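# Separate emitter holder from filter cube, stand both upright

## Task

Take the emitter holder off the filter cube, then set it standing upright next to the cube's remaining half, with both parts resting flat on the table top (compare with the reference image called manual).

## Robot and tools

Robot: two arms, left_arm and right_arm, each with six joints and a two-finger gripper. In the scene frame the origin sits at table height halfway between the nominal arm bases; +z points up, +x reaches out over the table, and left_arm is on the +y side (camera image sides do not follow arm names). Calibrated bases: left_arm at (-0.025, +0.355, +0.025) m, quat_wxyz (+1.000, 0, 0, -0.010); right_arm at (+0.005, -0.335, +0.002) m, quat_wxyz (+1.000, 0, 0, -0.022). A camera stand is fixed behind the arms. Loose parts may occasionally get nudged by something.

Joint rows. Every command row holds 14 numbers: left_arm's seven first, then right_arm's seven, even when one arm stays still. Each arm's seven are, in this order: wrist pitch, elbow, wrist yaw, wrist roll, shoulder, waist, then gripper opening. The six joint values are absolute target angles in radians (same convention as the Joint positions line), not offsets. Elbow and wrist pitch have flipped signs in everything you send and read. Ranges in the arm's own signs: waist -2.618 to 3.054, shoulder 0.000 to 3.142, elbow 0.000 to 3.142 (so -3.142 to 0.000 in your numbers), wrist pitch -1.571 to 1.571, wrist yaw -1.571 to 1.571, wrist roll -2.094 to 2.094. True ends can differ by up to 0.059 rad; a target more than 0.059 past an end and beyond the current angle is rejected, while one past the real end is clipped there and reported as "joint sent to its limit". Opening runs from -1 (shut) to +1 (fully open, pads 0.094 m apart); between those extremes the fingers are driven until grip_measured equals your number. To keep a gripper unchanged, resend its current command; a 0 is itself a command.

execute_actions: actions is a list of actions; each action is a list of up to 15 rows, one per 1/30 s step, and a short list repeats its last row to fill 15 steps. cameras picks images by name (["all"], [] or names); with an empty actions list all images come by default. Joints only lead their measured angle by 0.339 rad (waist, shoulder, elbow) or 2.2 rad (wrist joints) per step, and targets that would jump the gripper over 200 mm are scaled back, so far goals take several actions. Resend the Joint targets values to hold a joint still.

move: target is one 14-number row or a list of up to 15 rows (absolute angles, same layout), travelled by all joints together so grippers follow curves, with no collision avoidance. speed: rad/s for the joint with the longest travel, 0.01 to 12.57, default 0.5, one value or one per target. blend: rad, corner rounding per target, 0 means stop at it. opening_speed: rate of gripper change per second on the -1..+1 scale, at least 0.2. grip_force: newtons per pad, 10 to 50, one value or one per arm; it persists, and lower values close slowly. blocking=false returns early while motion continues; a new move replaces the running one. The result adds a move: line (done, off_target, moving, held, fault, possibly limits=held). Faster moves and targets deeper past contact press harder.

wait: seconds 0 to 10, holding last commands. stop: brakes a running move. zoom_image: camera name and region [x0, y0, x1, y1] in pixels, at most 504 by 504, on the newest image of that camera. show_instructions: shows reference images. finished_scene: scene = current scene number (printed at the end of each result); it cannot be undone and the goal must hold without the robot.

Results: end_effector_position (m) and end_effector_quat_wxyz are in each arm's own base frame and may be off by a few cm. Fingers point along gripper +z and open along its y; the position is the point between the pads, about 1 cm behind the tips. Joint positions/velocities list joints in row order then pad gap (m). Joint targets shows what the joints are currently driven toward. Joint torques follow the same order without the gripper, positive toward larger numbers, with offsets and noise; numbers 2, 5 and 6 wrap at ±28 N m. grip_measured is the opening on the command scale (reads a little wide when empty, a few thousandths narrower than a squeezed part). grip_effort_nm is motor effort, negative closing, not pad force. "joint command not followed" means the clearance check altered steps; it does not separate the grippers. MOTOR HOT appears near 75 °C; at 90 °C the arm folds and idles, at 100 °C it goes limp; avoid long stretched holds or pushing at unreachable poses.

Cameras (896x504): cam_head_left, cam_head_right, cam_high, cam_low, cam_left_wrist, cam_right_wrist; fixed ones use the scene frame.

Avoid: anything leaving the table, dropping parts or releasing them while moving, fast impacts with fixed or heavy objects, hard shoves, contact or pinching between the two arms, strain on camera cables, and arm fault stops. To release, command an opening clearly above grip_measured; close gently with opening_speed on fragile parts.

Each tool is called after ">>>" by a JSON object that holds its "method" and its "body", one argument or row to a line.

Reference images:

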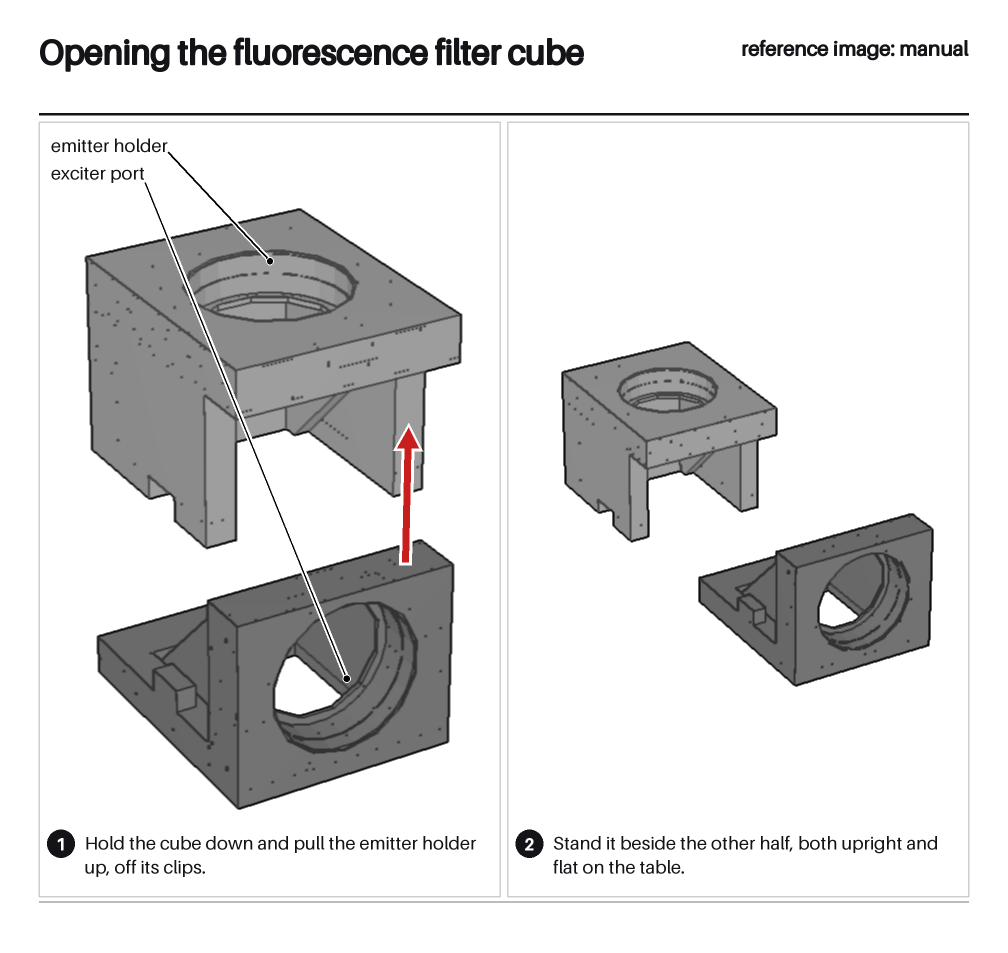

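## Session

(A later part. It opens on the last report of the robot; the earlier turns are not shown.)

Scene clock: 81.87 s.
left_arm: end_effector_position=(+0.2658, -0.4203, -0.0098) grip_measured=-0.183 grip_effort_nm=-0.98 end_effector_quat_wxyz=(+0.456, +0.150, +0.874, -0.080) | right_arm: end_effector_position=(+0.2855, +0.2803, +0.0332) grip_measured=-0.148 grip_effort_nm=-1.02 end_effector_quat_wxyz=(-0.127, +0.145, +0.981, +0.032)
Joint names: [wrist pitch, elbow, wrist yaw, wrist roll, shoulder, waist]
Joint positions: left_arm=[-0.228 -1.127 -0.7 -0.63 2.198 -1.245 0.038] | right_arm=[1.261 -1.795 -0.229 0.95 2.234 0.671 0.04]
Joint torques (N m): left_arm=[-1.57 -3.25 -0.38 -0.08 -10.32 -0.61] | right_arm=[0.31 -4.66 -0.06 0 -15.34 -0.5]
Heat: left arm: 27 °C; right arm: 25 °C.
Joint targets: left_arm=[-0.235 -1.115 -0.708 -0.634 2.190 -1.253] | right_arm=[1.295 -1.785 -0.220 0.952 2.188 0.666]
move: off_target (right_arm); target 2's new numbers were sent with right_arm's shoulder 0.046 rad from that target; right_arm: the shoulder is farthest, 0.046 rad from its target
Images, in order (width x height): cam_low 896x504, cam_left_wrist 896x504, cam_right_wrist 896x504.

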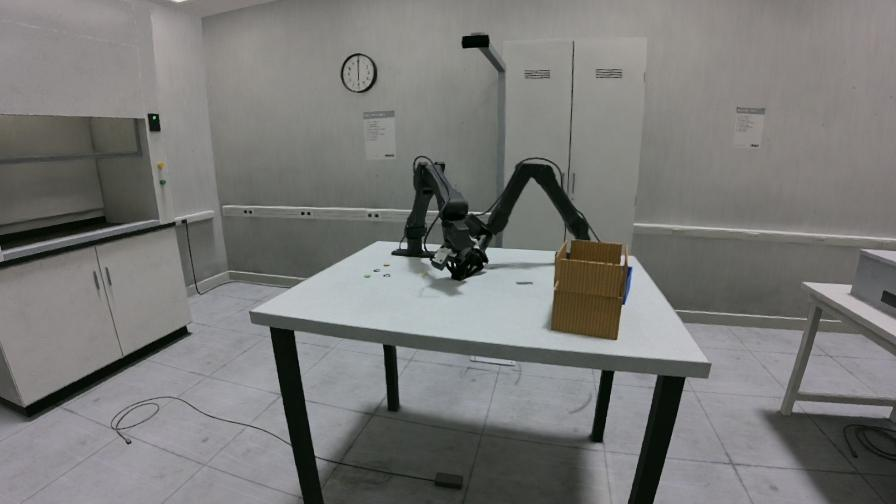

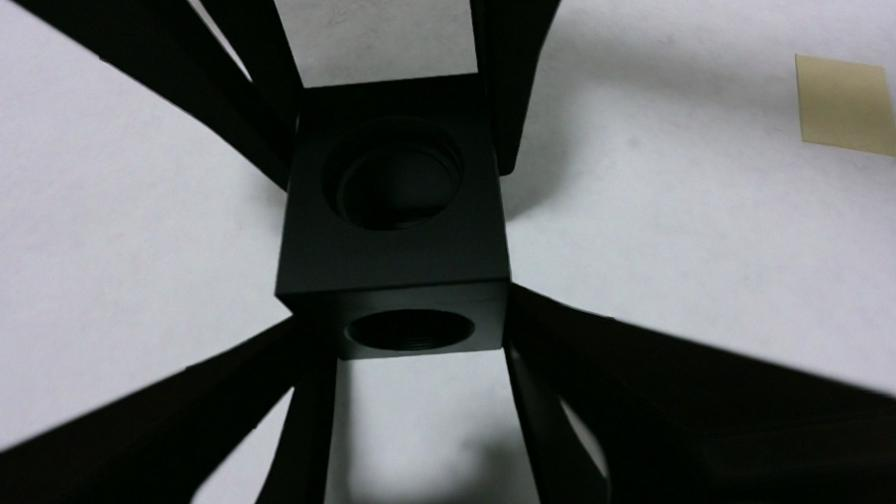

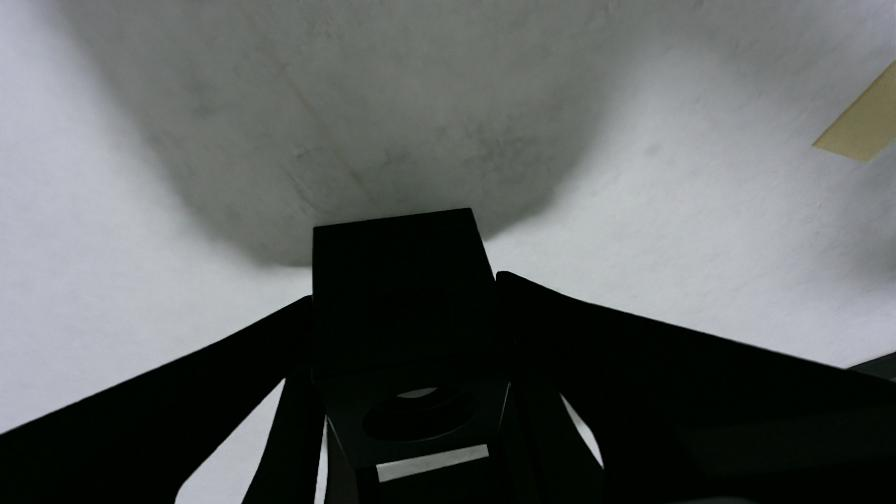

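>>> {"method": "move", "body": {
  "target": [
    [-0.235,-1.115,-0.708,-0.634,2.190,-1.253,-0.35,1.36,-1.88,-0.2199,0.952,2.174,0.666,-0.35],
    [-0.235,-1.115,-0.708,-0.634,2.190,-1.253,-0.35,1.52,-2.02,-0.2199,0.952,2.175,0.666,-0.35]
  ],
  "speed": 0.12,
  "blend": 0.03,
  "cameras": ["cam_right_wrist","cam_left_wrist","cam_low"]
}}

>>> {"method": "zoom_image", "body": {
  "camera": "cam_low",
  "region": [420, 230, 500, 290]
}}

Scene clock: 85.20 s.
left_arm: end_effector_position=(+0.2785, -0.4260, +0.0219) grip_measured=-0.183 grip_effort_nm=-0.98 end_effector_quat_wxyz=(+0.503, +0.114, +0.851, -0.098) | right_arm: end_effector_position=(+0.2978, +0.2761, +0.0743) grip_measured=-0.150 grip_effort_nm=-1.02 end_effector_quat_wxyz=(-0.101, +0.142, +0.985, +0.015)
Joint names: [wrist pitch, elbow, wrist yaw, wrist roll, shoulder, waist]
Joint positions: left_arm=[-0.319 -1.127 -0.776 -0.616 2.173 -1.245 0.038] | right_arm=[1.425 -1.969 -0.167 0.948 2.234 0.671 0.04]
Joint torques (N m): left_arm=[-0.74 -3.47 0.41 -0.23 -8.54 -0.61] | right_arm=[0.87 -10.86 -0.73 0.03 -16.62 -0.5]
Heat: left arm: 27 °C; right arm: 25 °C.
Joint targets: left_arm=[-0.235 -1.115 -0.708 -0.634 2.190 -1.253] | right_arm=[1.520 -2.020 -0.220 0.952 2.175 0.666]
move: off_target (left_arm, right_arm); left_arm: the wrist pitch is farthest, 0.084 rad from its target; right_arm: the wrist pitch is farthest, 0.095 rad from its target
Images, in order (width x height): cam_low 896x504, cam_left_wrist 896x504, cam_right_wrist 896x504.

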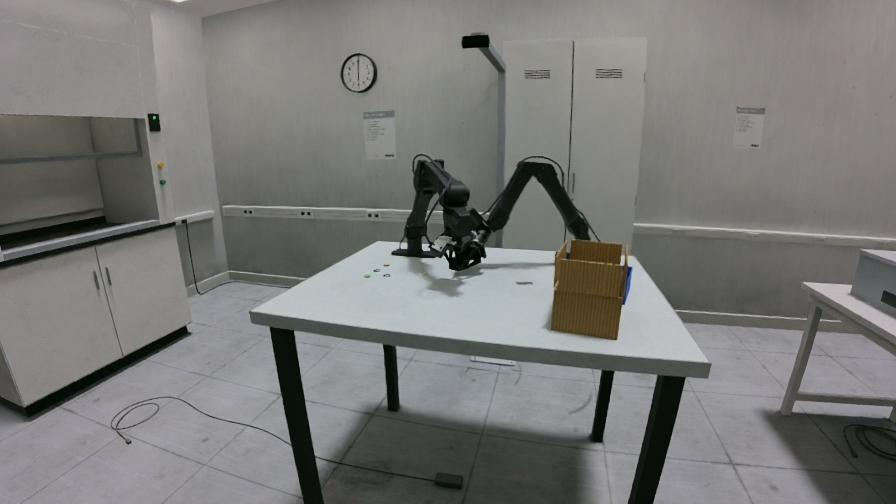

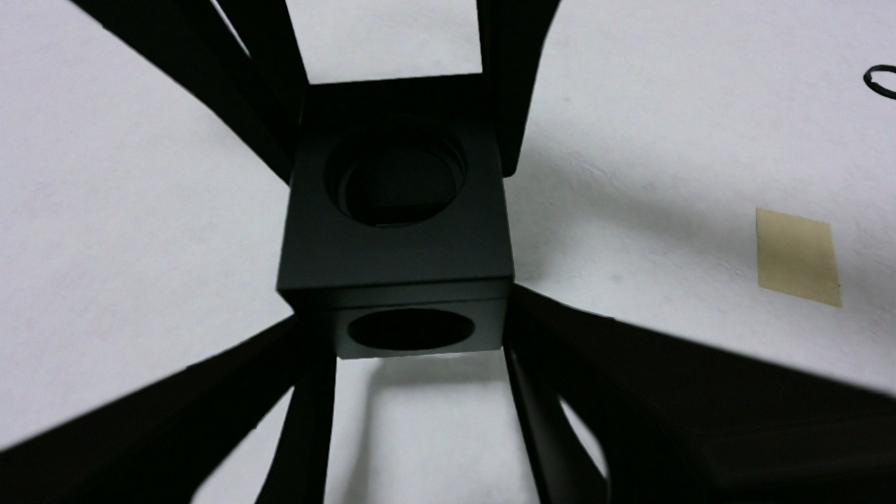

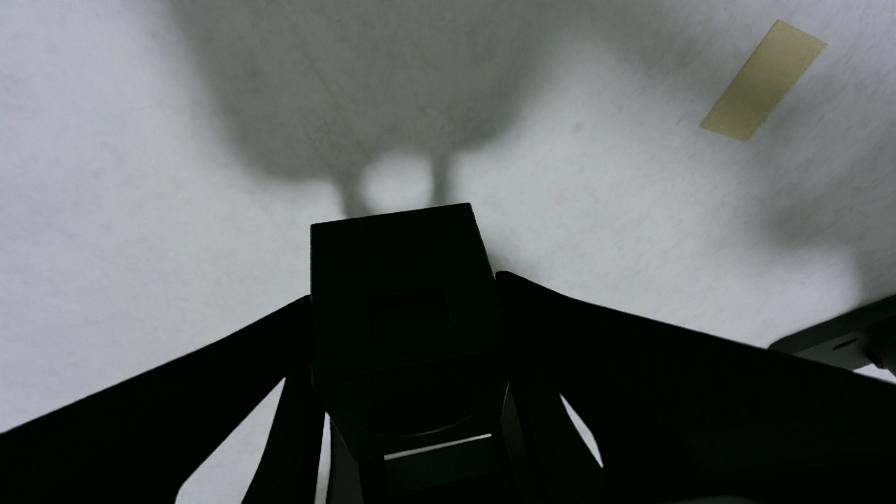

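Scaled by 6.300 from the camera's 896x504 image, which has a finer 1280x720 frame.

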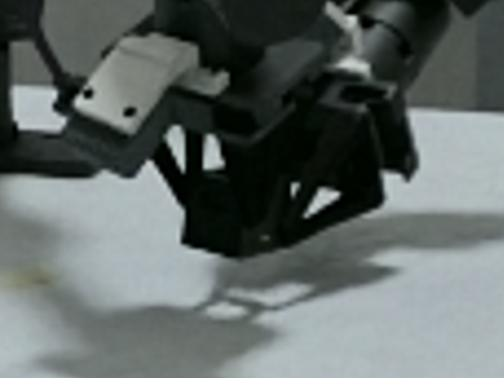

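>>> {"method": "move", "body": {
  "target": [
    [-0.235,-1.115,-0.708,-0.634,2.190,-1.253,-0.35,1.295,-1.785,-0.2199,0.952,2.225,0.666,-0.35],
    [0.15,-1.115,-0.40,-0.634,2.28,-1.253,-0.35,1.295,-1.785,-0.2199,0.952,2.225,0.666,-0.35]
  ],
  "speed": 0.15,
  "cameras": ["cam_right_wrist","cam_left_wrist"]
}}

Scene clock: 91.13 s.
left_arm: end_effector_position=(+0.2561, -0.4178, -0.0159) grip_measured=-0.183 grip_effort_nm=-0.98 end_effector_quat_wxyz=(+0.411, +0.161, +0.894, -0.073) | right_arm: end_effector_position=(+0.2813, +0.2790, +0.0327) grip_measured=-0.150 grip_effort_nm=-1.02 end_effector_quat_wxyz=(-0.135, +0.153, +0.979, +0.029)
Joint names: [wrist pitch, elbow, wrist yaw, wrist roll, shoulder, waist]
Joint positions: left_arm=[-0.082 -1.159 -0.628 -0.672 2.178 -1.241 0.038] | right_arm=[1.271 -1.789 -0.238 0.963 2.234 0.671 0.04]
Joint torques (N m): left_arm=[0.97 -0.91 2.04 0.42 -2.62 -0.98] | right_arm=[0.22 -5.16 0.07 -0.14 -12.14 -0.5]
Heat: left arm: 26 °C; right arm: 24 °C.
Joint targets: left_arm=[0.150 -1.115 -0.400 -0.634 2.280 -1.253] | right_arm=[1.295 -1.785 -0.220 0.952 2.225 0.666]
move: off_target (left_arm); left_arm: the wrist pitch is farthest, 0.232 rad from its target
Images, in order (width x height): cam_left_wrist 896x504, cam_right_wrist 896x504.

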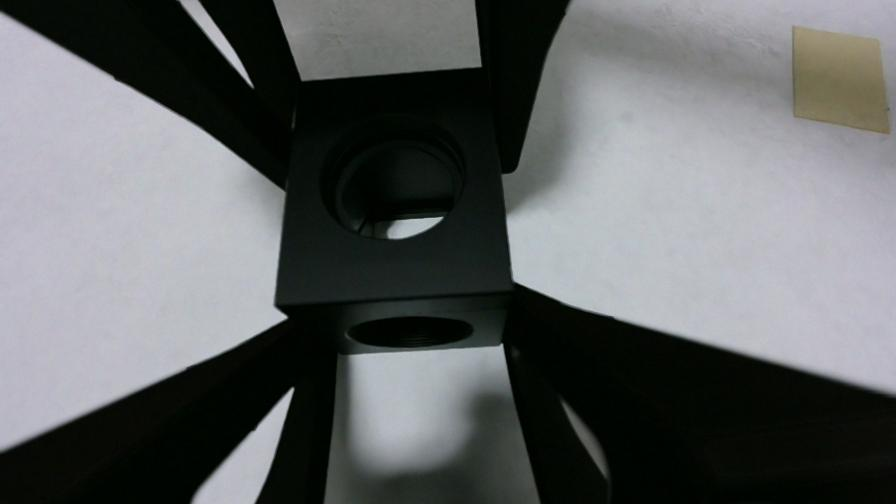

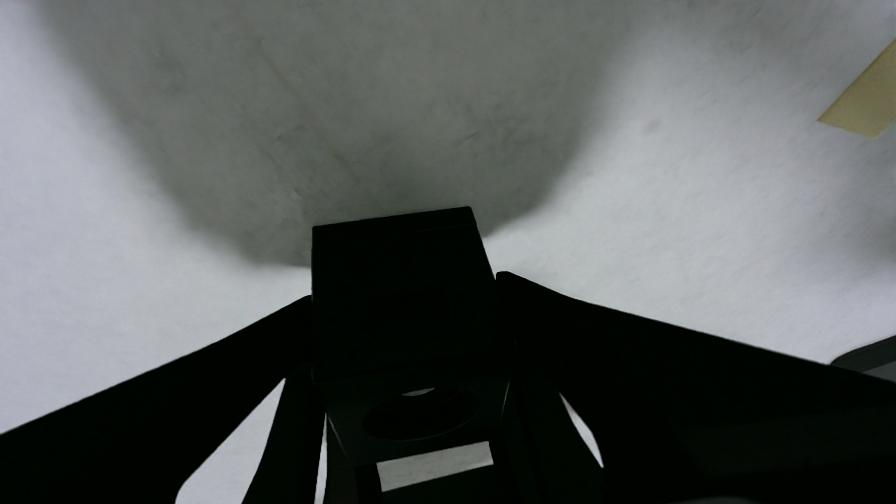

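>>> {"method": "move", "body": {
  "target": [
    [0.15,-1.115,-0.40,-0.634,2.31,-1.253,-0.35,1.36,-1.88,-0.2199,0.952,2.174,0.666,-0.35],
    [0.15,-1.115,-0.40,-0.634,2.31,-1.253,-0.35,1.52,-2.02,-0.2199,0.952,2.175,0.666,-0.35]
  ],
  "speed": 0.12,
  "blend": 0.03,
  "cameras": ["cam_right_wrist","cam_left_wrist","cam_low"]
}}

>>> {"method": "zoom_image", "body": {
  "camera": "cam_low",
  "region": [420, 230, 500, 290]
}}

Scene clock: 94.00 s.
left_arm: end_effector_position=(+0.2722, -0.4268, +0.0016) grip_measured=-0.183 grip_effort_nm=-0.98 end_effector_quat_wxyz=(+0.445, +0.132, +0.881, -0.088) | right_arm: end_effector_position=(+0.2963, +0.2717, +0.0623) grip_measured=-0.150 grip_effort_nm=-1.02 end_effector_quat_wxyz=(-0.101, +0.150, +0.984, +0.003)
Joint names: [wrist pitch, elbow, wrist yaw, wrist roll, shoulder, waist]
Joint positions: left_arm=[-0.145 -1.185 -0.677 -0.672 2.185 -1.23 0.038] | right_arm=[1.394 -1.925 -0.153 0.963 2.236 0.671 0.04]
Joint torques (N m): left_arm=[1.54 0.8 2.58 0.4 -1.25 -1.77] | right_arm=[1.2 -15.19 -0.87 -0.11 -16.77 -0.49]
Heat: left arm: 26 °C; right arm: 24 °C.
Joint targets: left_arm=[0.150 -1.115 -0.400 -0.634 2.310 -1.253] | right_arm=[1.520 -2.020 -0.220 0.952 2.175 0.666]
move: off_target (left_arm, right_arm); left_arm: the wrist pitch is farthest, 0.295 rad from its target; right_arm: the wrist pitch is farthest, 0.126 rad from its target
Images, in order (width x height): cam_low 896x504, cam_left_wrist 896x504, cam_right_wrist 896x504.

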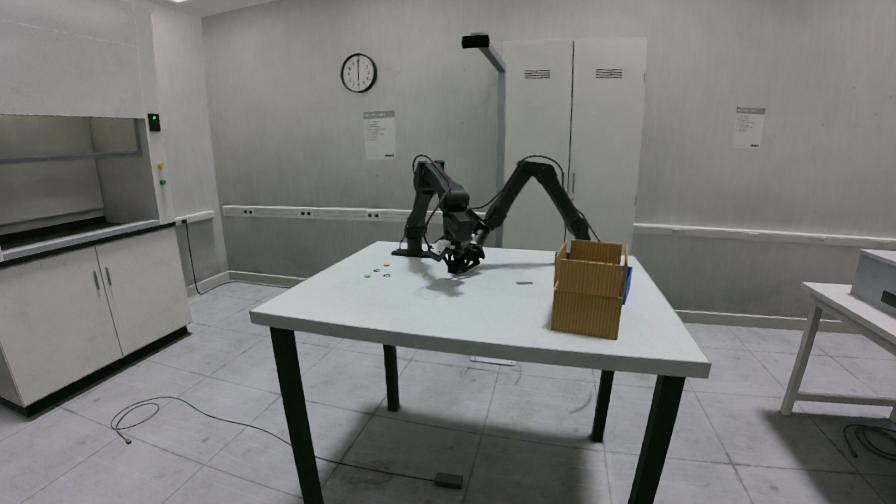

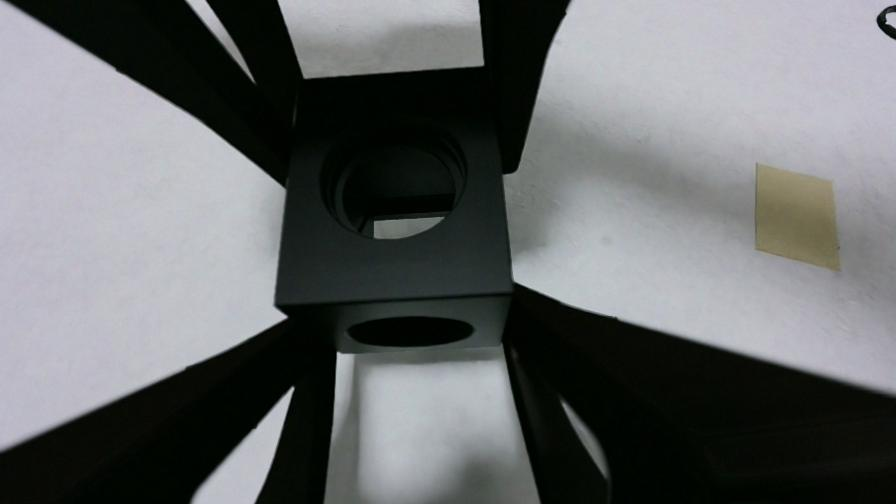

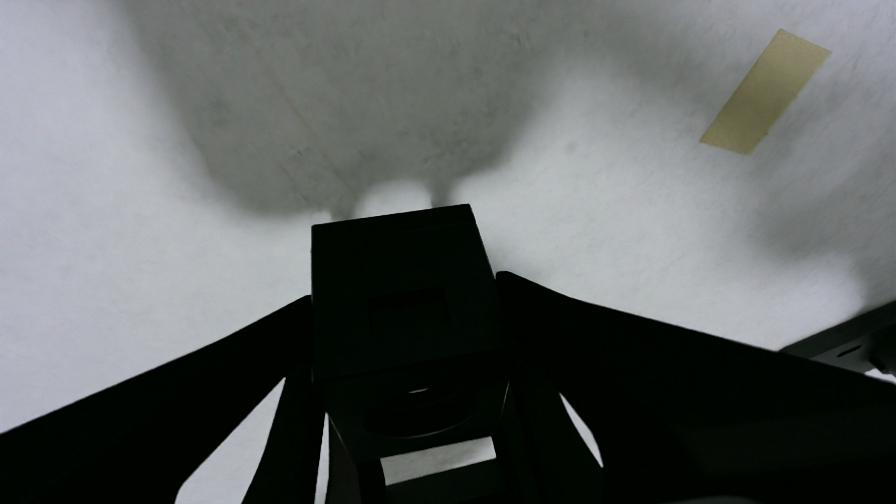

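Scaled by 6.300 from the camera's 896x504 image, which has a finer 1280x720 frame.

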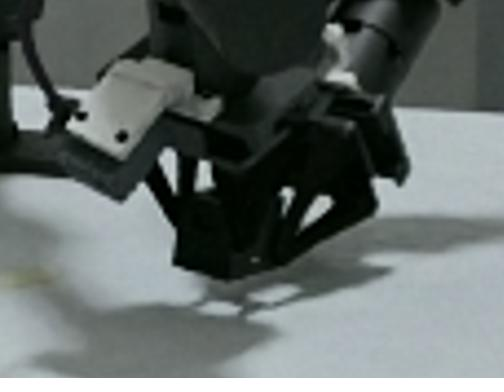

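>>> {"method": "move", "body": {
  "target": [
    [0.15,-1.115,-0.40,-0.634,2.31,-1.253,-0.35,1.295,-1.785,-0.2199,0.952,2.225,0.666,-0.35],
    [0.40,-1.05,-0.20,-0.634,2.42,-1.253,-0.35,1.295,-1.785,-0.2199,0.952,2.215,0.666,-0.35]
  ],
  "speed": 0.2,
  "cameras": ["cam_left_wrist"]
}}

>>> {"method": "move", "body": {
  "target": [
    [0.40,-1.05,-0.20,-0.634,2.42,-1.253,-0.35,1.37,-1.88,-0.2199,0.952,2.15,0.666,-0.35],
    [0.40,-1.05,-0.20,-0.634,2.42,-1.253,-0.35,1.45,-1.95,-0.2199,0.952,2.15,0.666,-0.35]
  ],
  "speed": 0.12,
  "blend": 0.03,
  "cameras": ["cam_right_wrist","cam_left_wrist","cam_low"]
}}

>>> {"method": "zoom_image", "body": {
  "camera": "cam_low",
  "region": [420, 230, 500, 290]
}}

Scene clock: 97.90 s.
left_arm: end_effector_position=(+0.2610, -0.4191, -0.0245) grip_measured=-0.183 grip_effort_nm=-0.98 end_effector_quat_wxyz=(+0.406, +0.165, +0.896, -0.070) | right_arm: end_effector_position=(+0.2869, +0.2748, +0.0321) grip_measured=-0.151 grip_effort_nm=-1.02 end_effector_quat_wxyz=(-0.131, +0.154, +0.979, +0.024)
Joint names: [wrist pitch, elbow, wrist yaw, wrist roll, shoulder, waist]
Joint positions: left_arm=[-0.091 -1.177 -0.614 -0.657 2.208 -1.228 0.038] | right_arm=[1.279 -1.803 -0.224 0.955 2.242 0.66 0.04]
Joint torques (N m): left_arm=[2.33 2.86 2.87 0.17 1.02 -1.43] | right_arm=[0.17 -3.9 -0.11 -0.05 -13.74 0.38]
Heat: left arm: 27 °C; right arm: 25 °C.
Joint targets: left_arm=[0.271 -1.083 -0.309 -0.640 2.364 -1.246] | right_arm=[1.295 -1.785 -0.220 0.952 2.215 0.666]
move: off_target (left_arm); left_arm: the wrist pitch is farthest, 0.491 rad from its target
Images, in order (width x height): cam_left_wrist 896x504.

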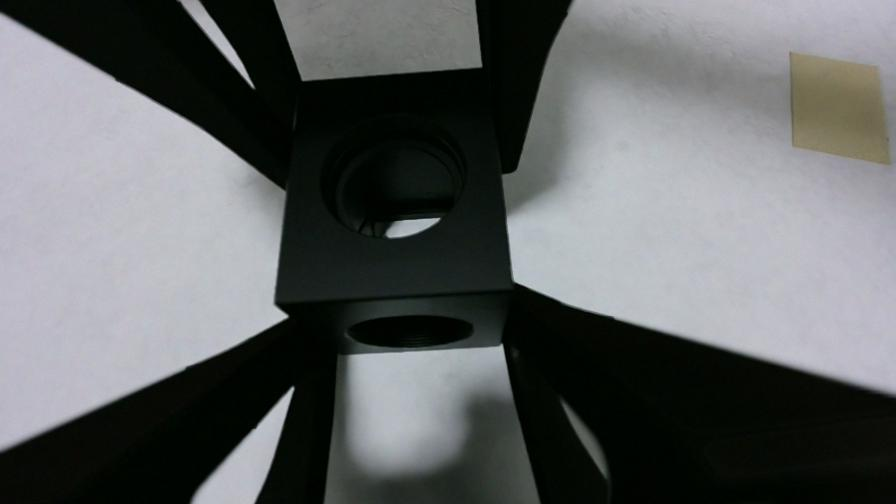

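Scene clock: 100.03 s.
left_arm: end_effector_position=(+0.2658, -0.4185, -0.0228) grip_measured=-0.183 grip_effort_nm=-0.98 end_effector_quat_wxyz=(+0.409, +0.148, +0.897, -0.077) | right_arm: end_effector_position=(+0.2931, +0.2760, +0.0421) grip_measured=-0.150 grip_effort_nm=-1.02 end_effector_quat_wxyz=(-0.111, +0.154, +0.982, +0.017)
Joint names: [wrist pitch, elbow, wrist yaw, wrist roll, shoulder, waist]
Joint positions: left_arm=[-0.102 -1.177 -0.616 -0.681 2.208 -1.219 0.038] | right_arm=[1.306 -1.847 -0.186 0.97 2.239 0.67 0.04]
Joint torques (N m): left_arm=[2.36 2.76 2.85 0.36 0.91 -2] | right_arm=[1.34 -16.05 -0.5 -0.21 -19.22 -0.4]
Heat: left arm: 27 °C; right arm: 26 °C.
Joint targets: left_arm=[0.264 -1.084 -0.313 -0.647 2.362 -1.244] | right_arm=[1.450 -1.950 -0.220 0.952 2.150 0.666]
move: off_target (left_arm, right_arm); left_arm: the wrist pitch is farthest, 0.502 rad from its target; right_arm: the wrist pitch is farthest, 0.144 rad from its target
Images, in order (width x height): cam_low 896x504, cam_left_wrist 896x504, cam_right_wrist 896x504.

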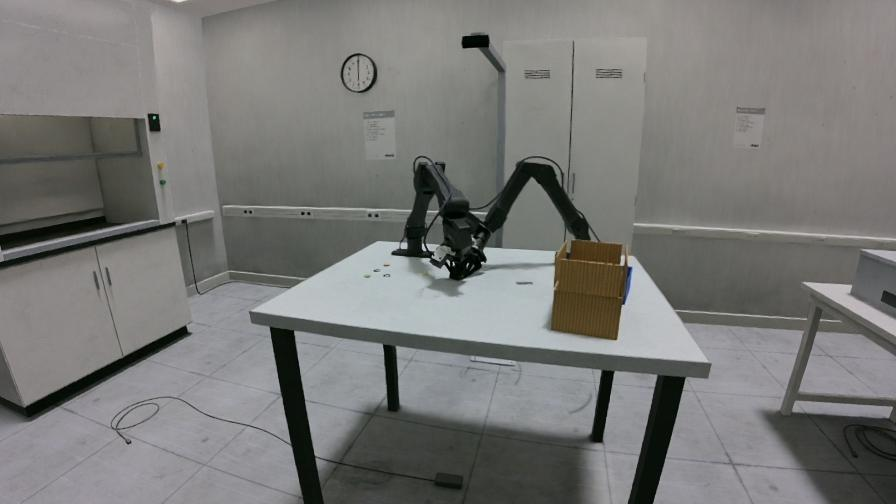

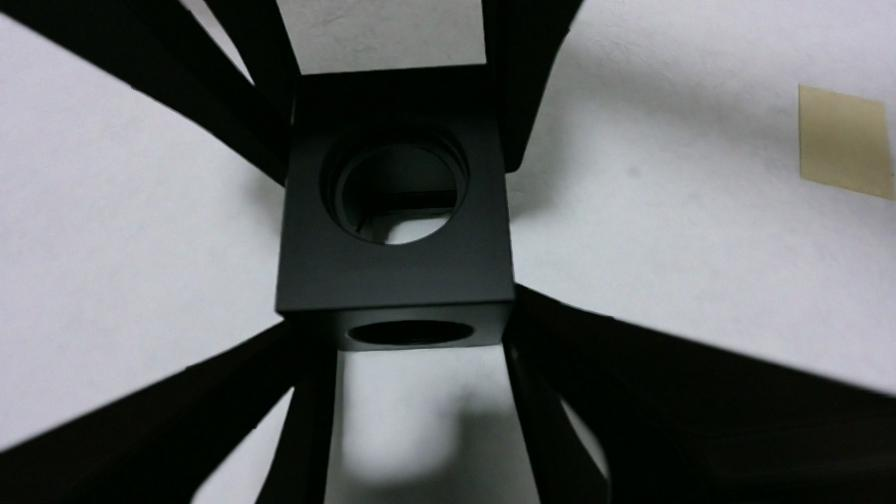

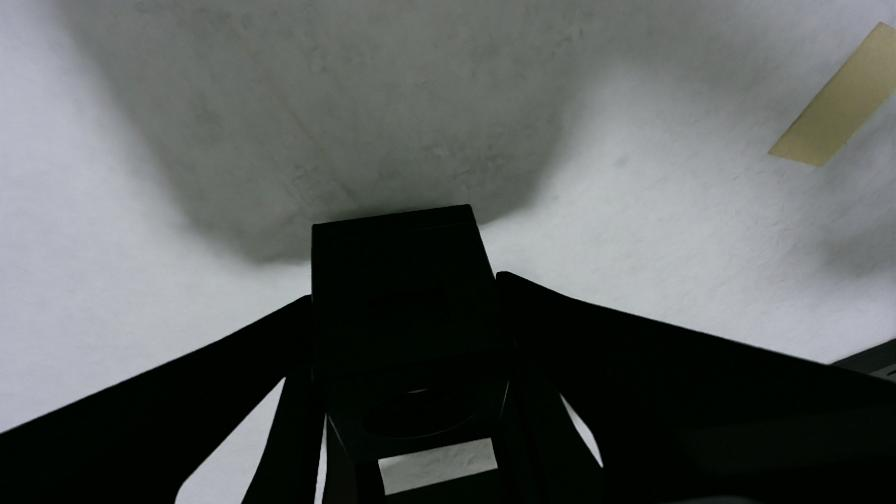

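Scaled by 6.300 from the camera's 896x504 image, which has a finer 1280x720 frame.

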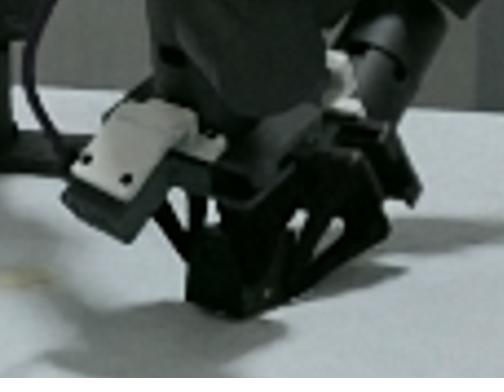

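>>> {"method": "move", "body": {
  "target": [0.27,-1.084,-0.31,-0.647,2.39,-1.244,-0.35,1.50,-2.02,-0.2199,0.952,2.10,0.666,-0.35],
  "speed": 0.12,
  "cameras": ["cam_right_wrist","cam_left_wrist","cam_low"]
}}

>>> {"method": "zoom_image", "body": {
  "camera": "cam_low",
  "region": [420, 230, 500, 290]
}}

>>> {"method": "zoom_image", "body": {
  "camera": "cam_left_wrist",
  "region": [240, 50, 560, 380]
}}

Scene clock: 101.60 s.
left_arm: end_effector_position=(+0.2749, -0.4221, -0.0113) grip_measured=-0.183 grip_effort_nm=-0.98 end_effector_quat_wxyz=(+0.435, +0.132, +0.887, -0.082) | right_arm: end_effector_position=(+0.3005, +0.2746, +0.0569) grip_measured=-0.150 grip_effort_nm=-1.02 end_effector_quat_wxyz=(-0.095, +0.152, +0.984, +0.010)
Joint names: [wrist pitch, elbow, wrist yaw, wrist roll, shoulder, waist]
Joint positions: left_arm=[-0.146 -1.183 -0.66 -0.675 2.208 -1.217 0.038] | right_arm=[1.358 -1.911 -0.154 0.967 2.239 0.67 0.04]
Joint torques (N m): left_arm=[2.33 2.26 2.89 0.25 1.18 -1.83] | right_arm=[1.33 -16.62 -0.89 -0.16 -23.69 -0.42]
Heat: left arm: 28 °C; right arm: 26 °C.
Joint targets: left_arm=[0.218 -1.096 -0.354 -0.650 2.367 -1.240] | right_arm=[1.500 -2.020 -0.220 0.952 2.100 0.666]
move: off_target (left_arm, right_arm); left_arm: the wrist pitch is farthest, 0.416 rad from its target; right_arm: the wrist pitch is farthest, 0.142 rad from its target
Images, in order (width x height): cam_low 896x504, cam_left_wrist 896x504, cam_right_wrist 896x504.

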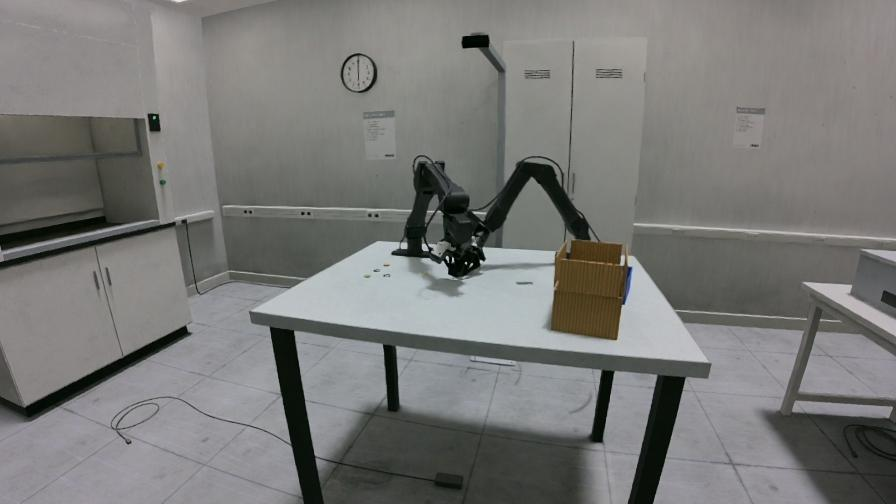

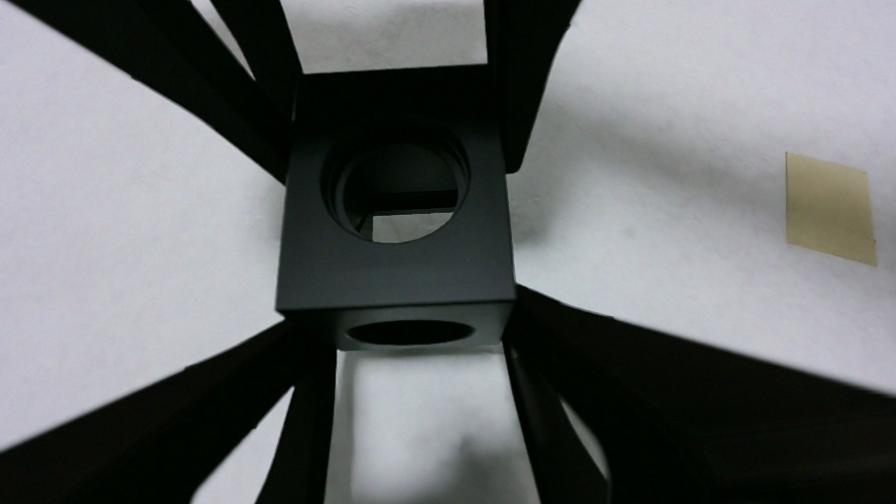

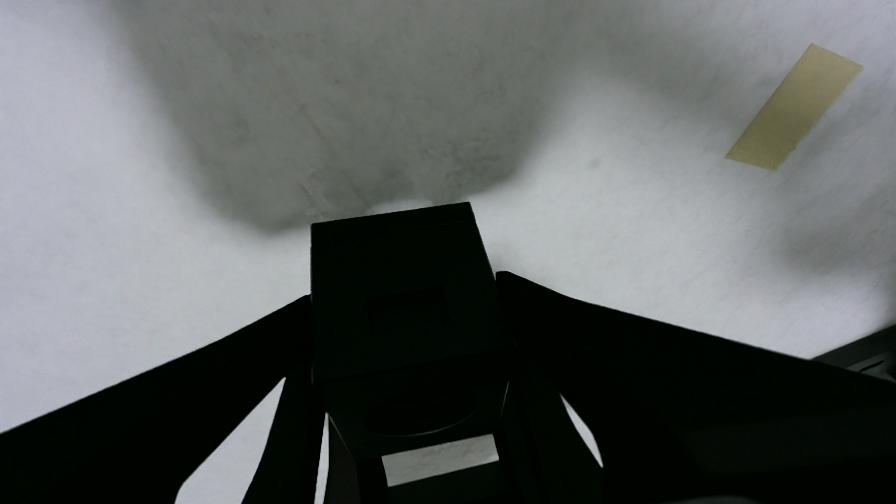

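Scaled by 6.300 from the camera's 896x504 image, which has a finer 1280x720 frame.

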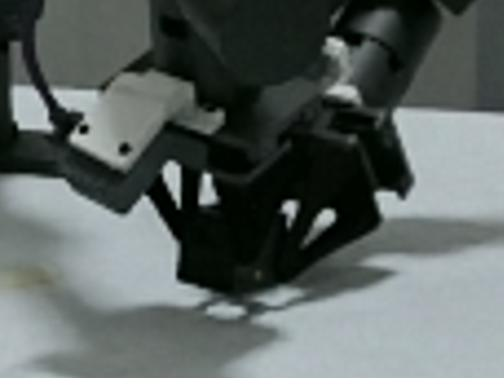

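Scaled by 1.527 from the camera's 896x504 image, which has a finer 1280x720 frame.

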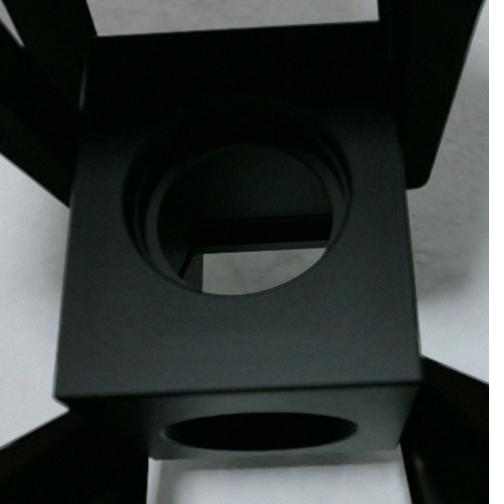

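>>> {"method": "move", "body": {
  "target": [
    [0.27,-1.084,-0.31,-0.647,2.39,-1.244,-0.35,1.55,-2.02,-0.40,0.952,2.08,0.666,-0.35]
  ],
  "speed": 0.15,
  "cameras": ["cam_left_wrist","cam_low"]
}}

>>> {"method": "zoom_image", "body": {
  "camera": "cam_low",
  "region": [420, 230, 500, 290]
}}

Scene clock: 106.50 s.
left_arm: end_effector_position=(+0.2759, -0.4205, -0.0107) grip_measured=-0.183 grip_effort_nm=-0.98 end_effector_quat_wxyz=(+0.438, +0.133, +0.886, -0.077) | right_arm: end_effector_position=(+0.2976, +0.2784, +0.0584) grip_measured=-0.153 grip_effort_nm=-1.02 end_effector_quat_wxyz=(-0.113, +0.154, +0.981, +0.027)
Joint names: [wrist pitch, elbow, wrist yaw, wrist roll, shoulder, waist]
Joint positions: left_arm=[-0.144 -1.183 -0.671 -0.67 2.208 -1.217 0.038] | right_arm=[1.36 -1.911 -0.202 0.961 2.239 0.661 0.04]
Joint torques (N m): left_arm=[2.28 2.21 2.97 0.21 1.21 -1.89] | right_arm=[1.81 -16.61 -2.45 -0.1 -25.37 0.4]
Heat: left arm: 29 °C; right arm: 27 °C.
Joint targets: left_arm=[0.219 -1.096 -0.355 -0.650 2.367 -1.240] | right_arm=[1.550 -2.020 -0.400 0.952 2.080 0.666]
move: off_target (left_arm, right_arm); left_arm: the wrist pitch is farthest, 0.414 rad from its target; right_arm: the wrist yaw is farthest, 0.198 rad from its target
Images, in order (width x height): cam_low 896x504, cam_left_wrist 896x504.

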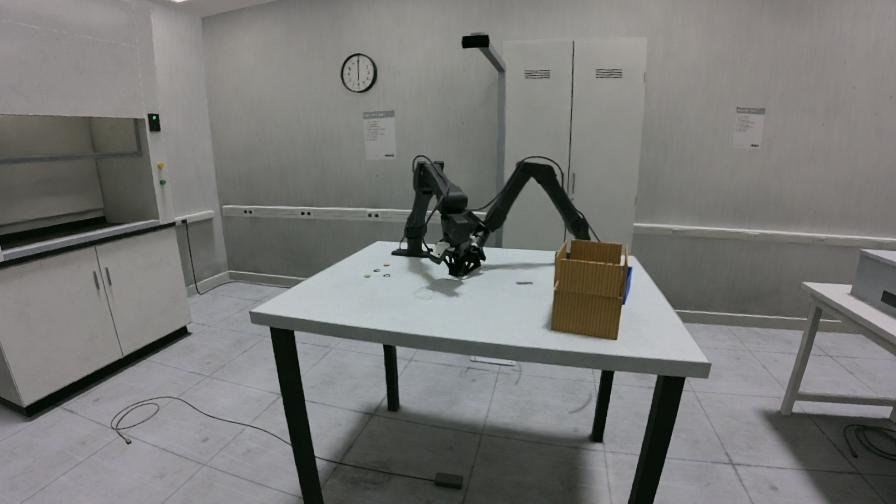

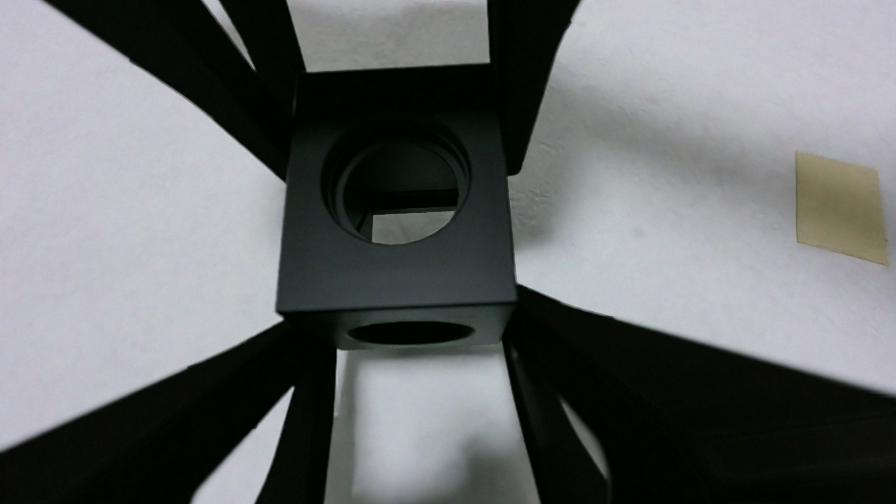

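Scaled by 6.300 from the camera's 896x504 image, which has a finer 1280x720 frame.

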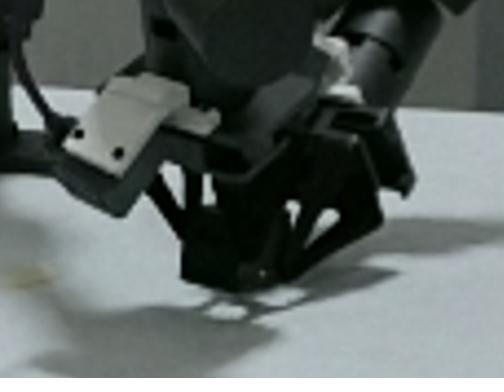

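>>> {"method": "move", "body": {
  "target": [
    [-0.235,-1.115,-0.708,-0.634,2.190,-1.253,-0.35,1.285,-1.785,-0.2199,0.952,2.235,0.666,-0.35],
    [-0.235,-1.115,-0.708,-0.634,2.190,-1.253,0.5,1.285,-1.785,-0.2199,0.952,2.235,0.666,-0.35],
    [0.013,-1.075,-0.818,-0.824,2.013,-1.373,1,1.285,-1.785,-0.2199,0.952,2.235,0.666,-0.35]
  ],
  "speed": 0.25,
  "opening_speed": 1.5,
  "cameras": ["cam_left_wrist","cam_right_wrist"]
}}

>>> {"method": "zoom_image", "body": {
  "camera": "cam_left_wrist",
  "region": [320, 40, 560, 270]
}}

Scene clock: 114.23 s.
left_arm: end_effector_position=(+0.2167, -0.4068, +0.0247) grip_measured=+0.998 grip_effort_nm=0.13 end_effector_quat_wxyz=(+0.457, +0.129, +0.877, -0.072) | right_arm: end_effector_position=(+0.2869, +0.2791, +0.0333) grip_measured=-0.154 grip_effort_nm=-1.02 end_effector_quat_wxyz=(-0.133, +0.154, +0.978, +0.035)
Joint names: [wrist pitch, elbow, wrist yaw, wrist roll, shoulder, waist]
Joint positions: left_arm=[0 -1.085 -0.801 -0.813 2.05 -1.368 0.094] | right_arm=[1.268 -1.802 -0.242 0.958 2.239 0.661 0.04]
Joint torques (N m): left_arm=[-1.18 -3.54 -0.54 -0.15 -11.6 -0.32] | right_arm=[0.15 -4 0.1 -0.09 -11.86 0.43]
Heat: left arm: 29 °C; right arm: 28 °C.
Joint targets: left_arm=[0.013 -1.075 -0.818 -0.824 2.013 -1.373] | right_arm=[1.285 -1.785 -0.220 0.952 2.235 0.666]
move: off_target (left_arm); target 3's new numbers were sent with left_arm's shoulder 0.037 rad from that target; left_arm: the shoulder is farthest, 0.037 rad from its target
Images, in order (width x height): cam_left_wrist 896x504, cam_right_wrist 896x504.

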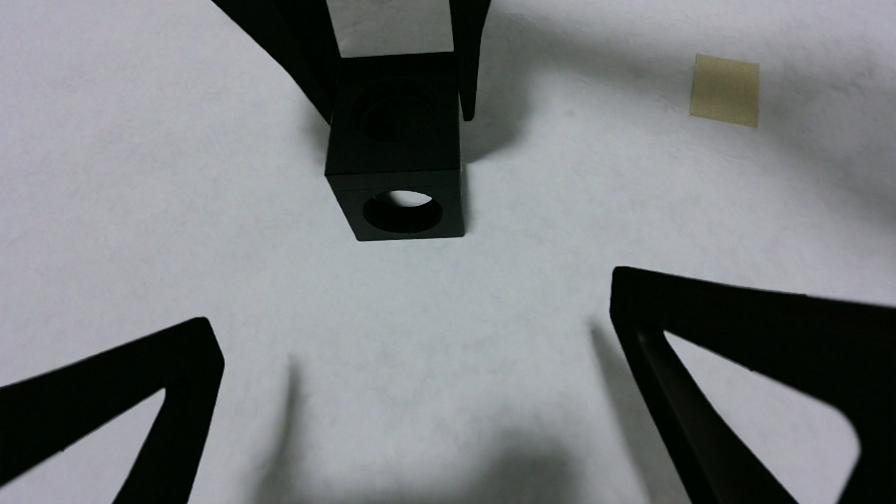

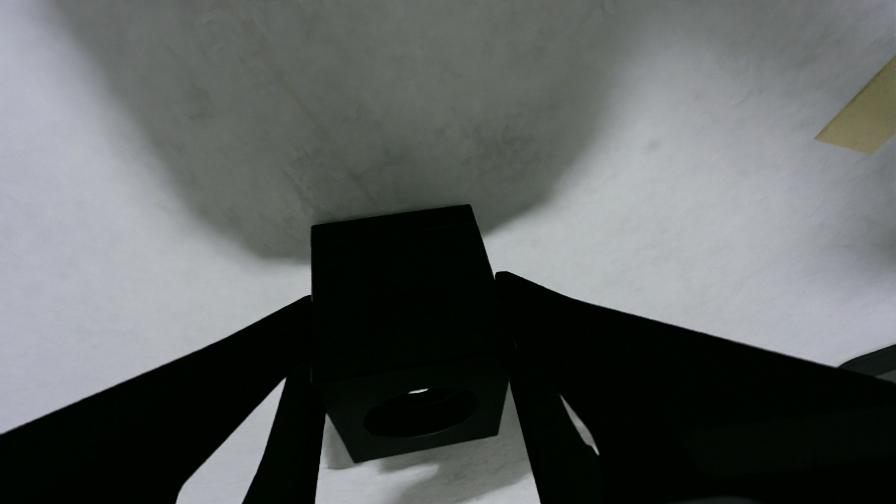

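Scaled by 2.100 from the camera's 896x504 image, which has a finer 1280x720 frame.

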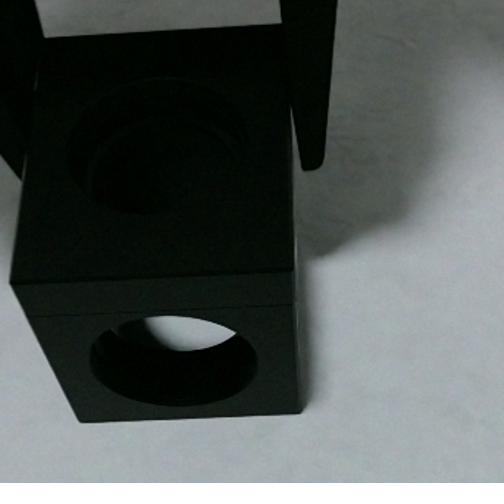

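>>> {"method": "move", "body": {
  "target": [
    [0.5,-1.0,-0.3,-0.3,1.1,-1.0,1,1.485,-2.016,-0.2199,0.952,2.17,0.666,-0.35],
    [0.5,-1.0,-0.3,-0.3,0.8,-0.9,1,1.345,-2.033,-0.2732,1.535,2.235,0.970,-0.35],
    [0.5,-1.0,-0.3,-0.3,0.8,-0.9,1,1.19,-1.88,-0.2732,1.535,2.290,0.970,-0.35]
  ],
  "speed": [0.6,0.5,0.15],
  "cameras": ["cam_left_wrist","cam_right_wrist","cam_head_left"]
}}

Scene clock: 120.17 s.
left_arm: end_effector_position=(+0.2262, -0.2010, +0.3482) grip_measured=+0.998 grip_effort_nm=0.13 end_effector_quat_wxyz=(+0.554, +0.150, +0.784, -0.238) | right_arm: end_effector_position=(+0.2086, +0.3928, +0.0428) grip_measured=-0.154 grip_effort_nm=-1.02 end_effector_quat_wxyz=(-0.127, +0.269, +0.954, +0.048)
Joint names: [wrist pitch, elbow, wrist yaw, wrist roll, shoulder, waist]
Joint positions: left_arm=[0.493 -1.01 -0.302 -0.305 0.807 -0.908 0.094] | right_arm=[1.184 -1.893 -0.271 1.523 2.269 0.971 0.04]
Joint torques (N m): left_arm=[-1.91 -4.7 -0.05 0.03 -0.59 0.68] | right_arm=[-0.24 -4.78 -0.21 0.1 -10.3 -0.23]
Heat: left arm: 29 °C; right arm: 28 °C.
Joint targets: left_arm=[0.500 -1.000 -0.300 -0.300 0.800 -0.900] | right_arm=[1.190 -1.880 -0.273 1.535 2.290 0.970]
move: done
Images, in order (width x height): cam_head_left 896x504, cam_left_wrist 896x504, cam_right_wrist 896x504.

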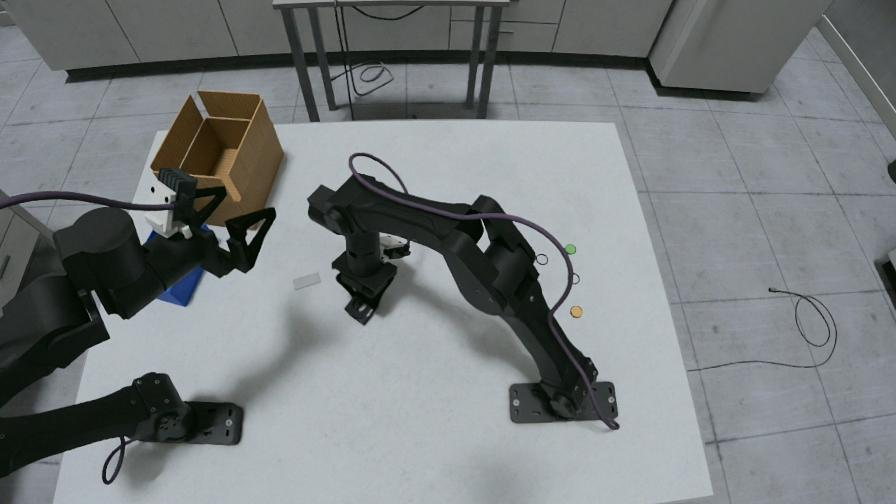

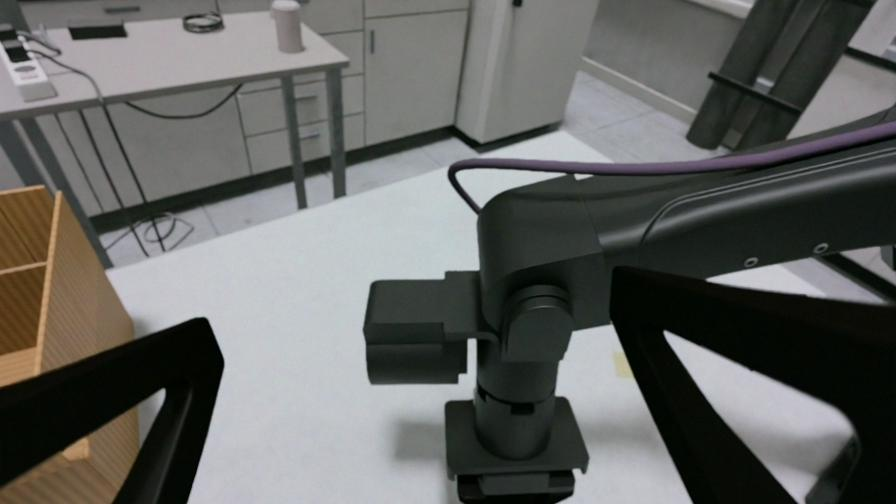

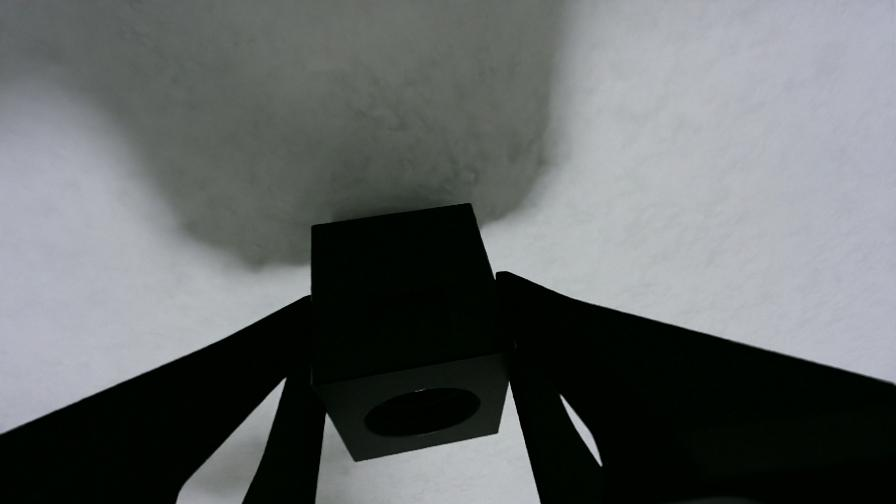

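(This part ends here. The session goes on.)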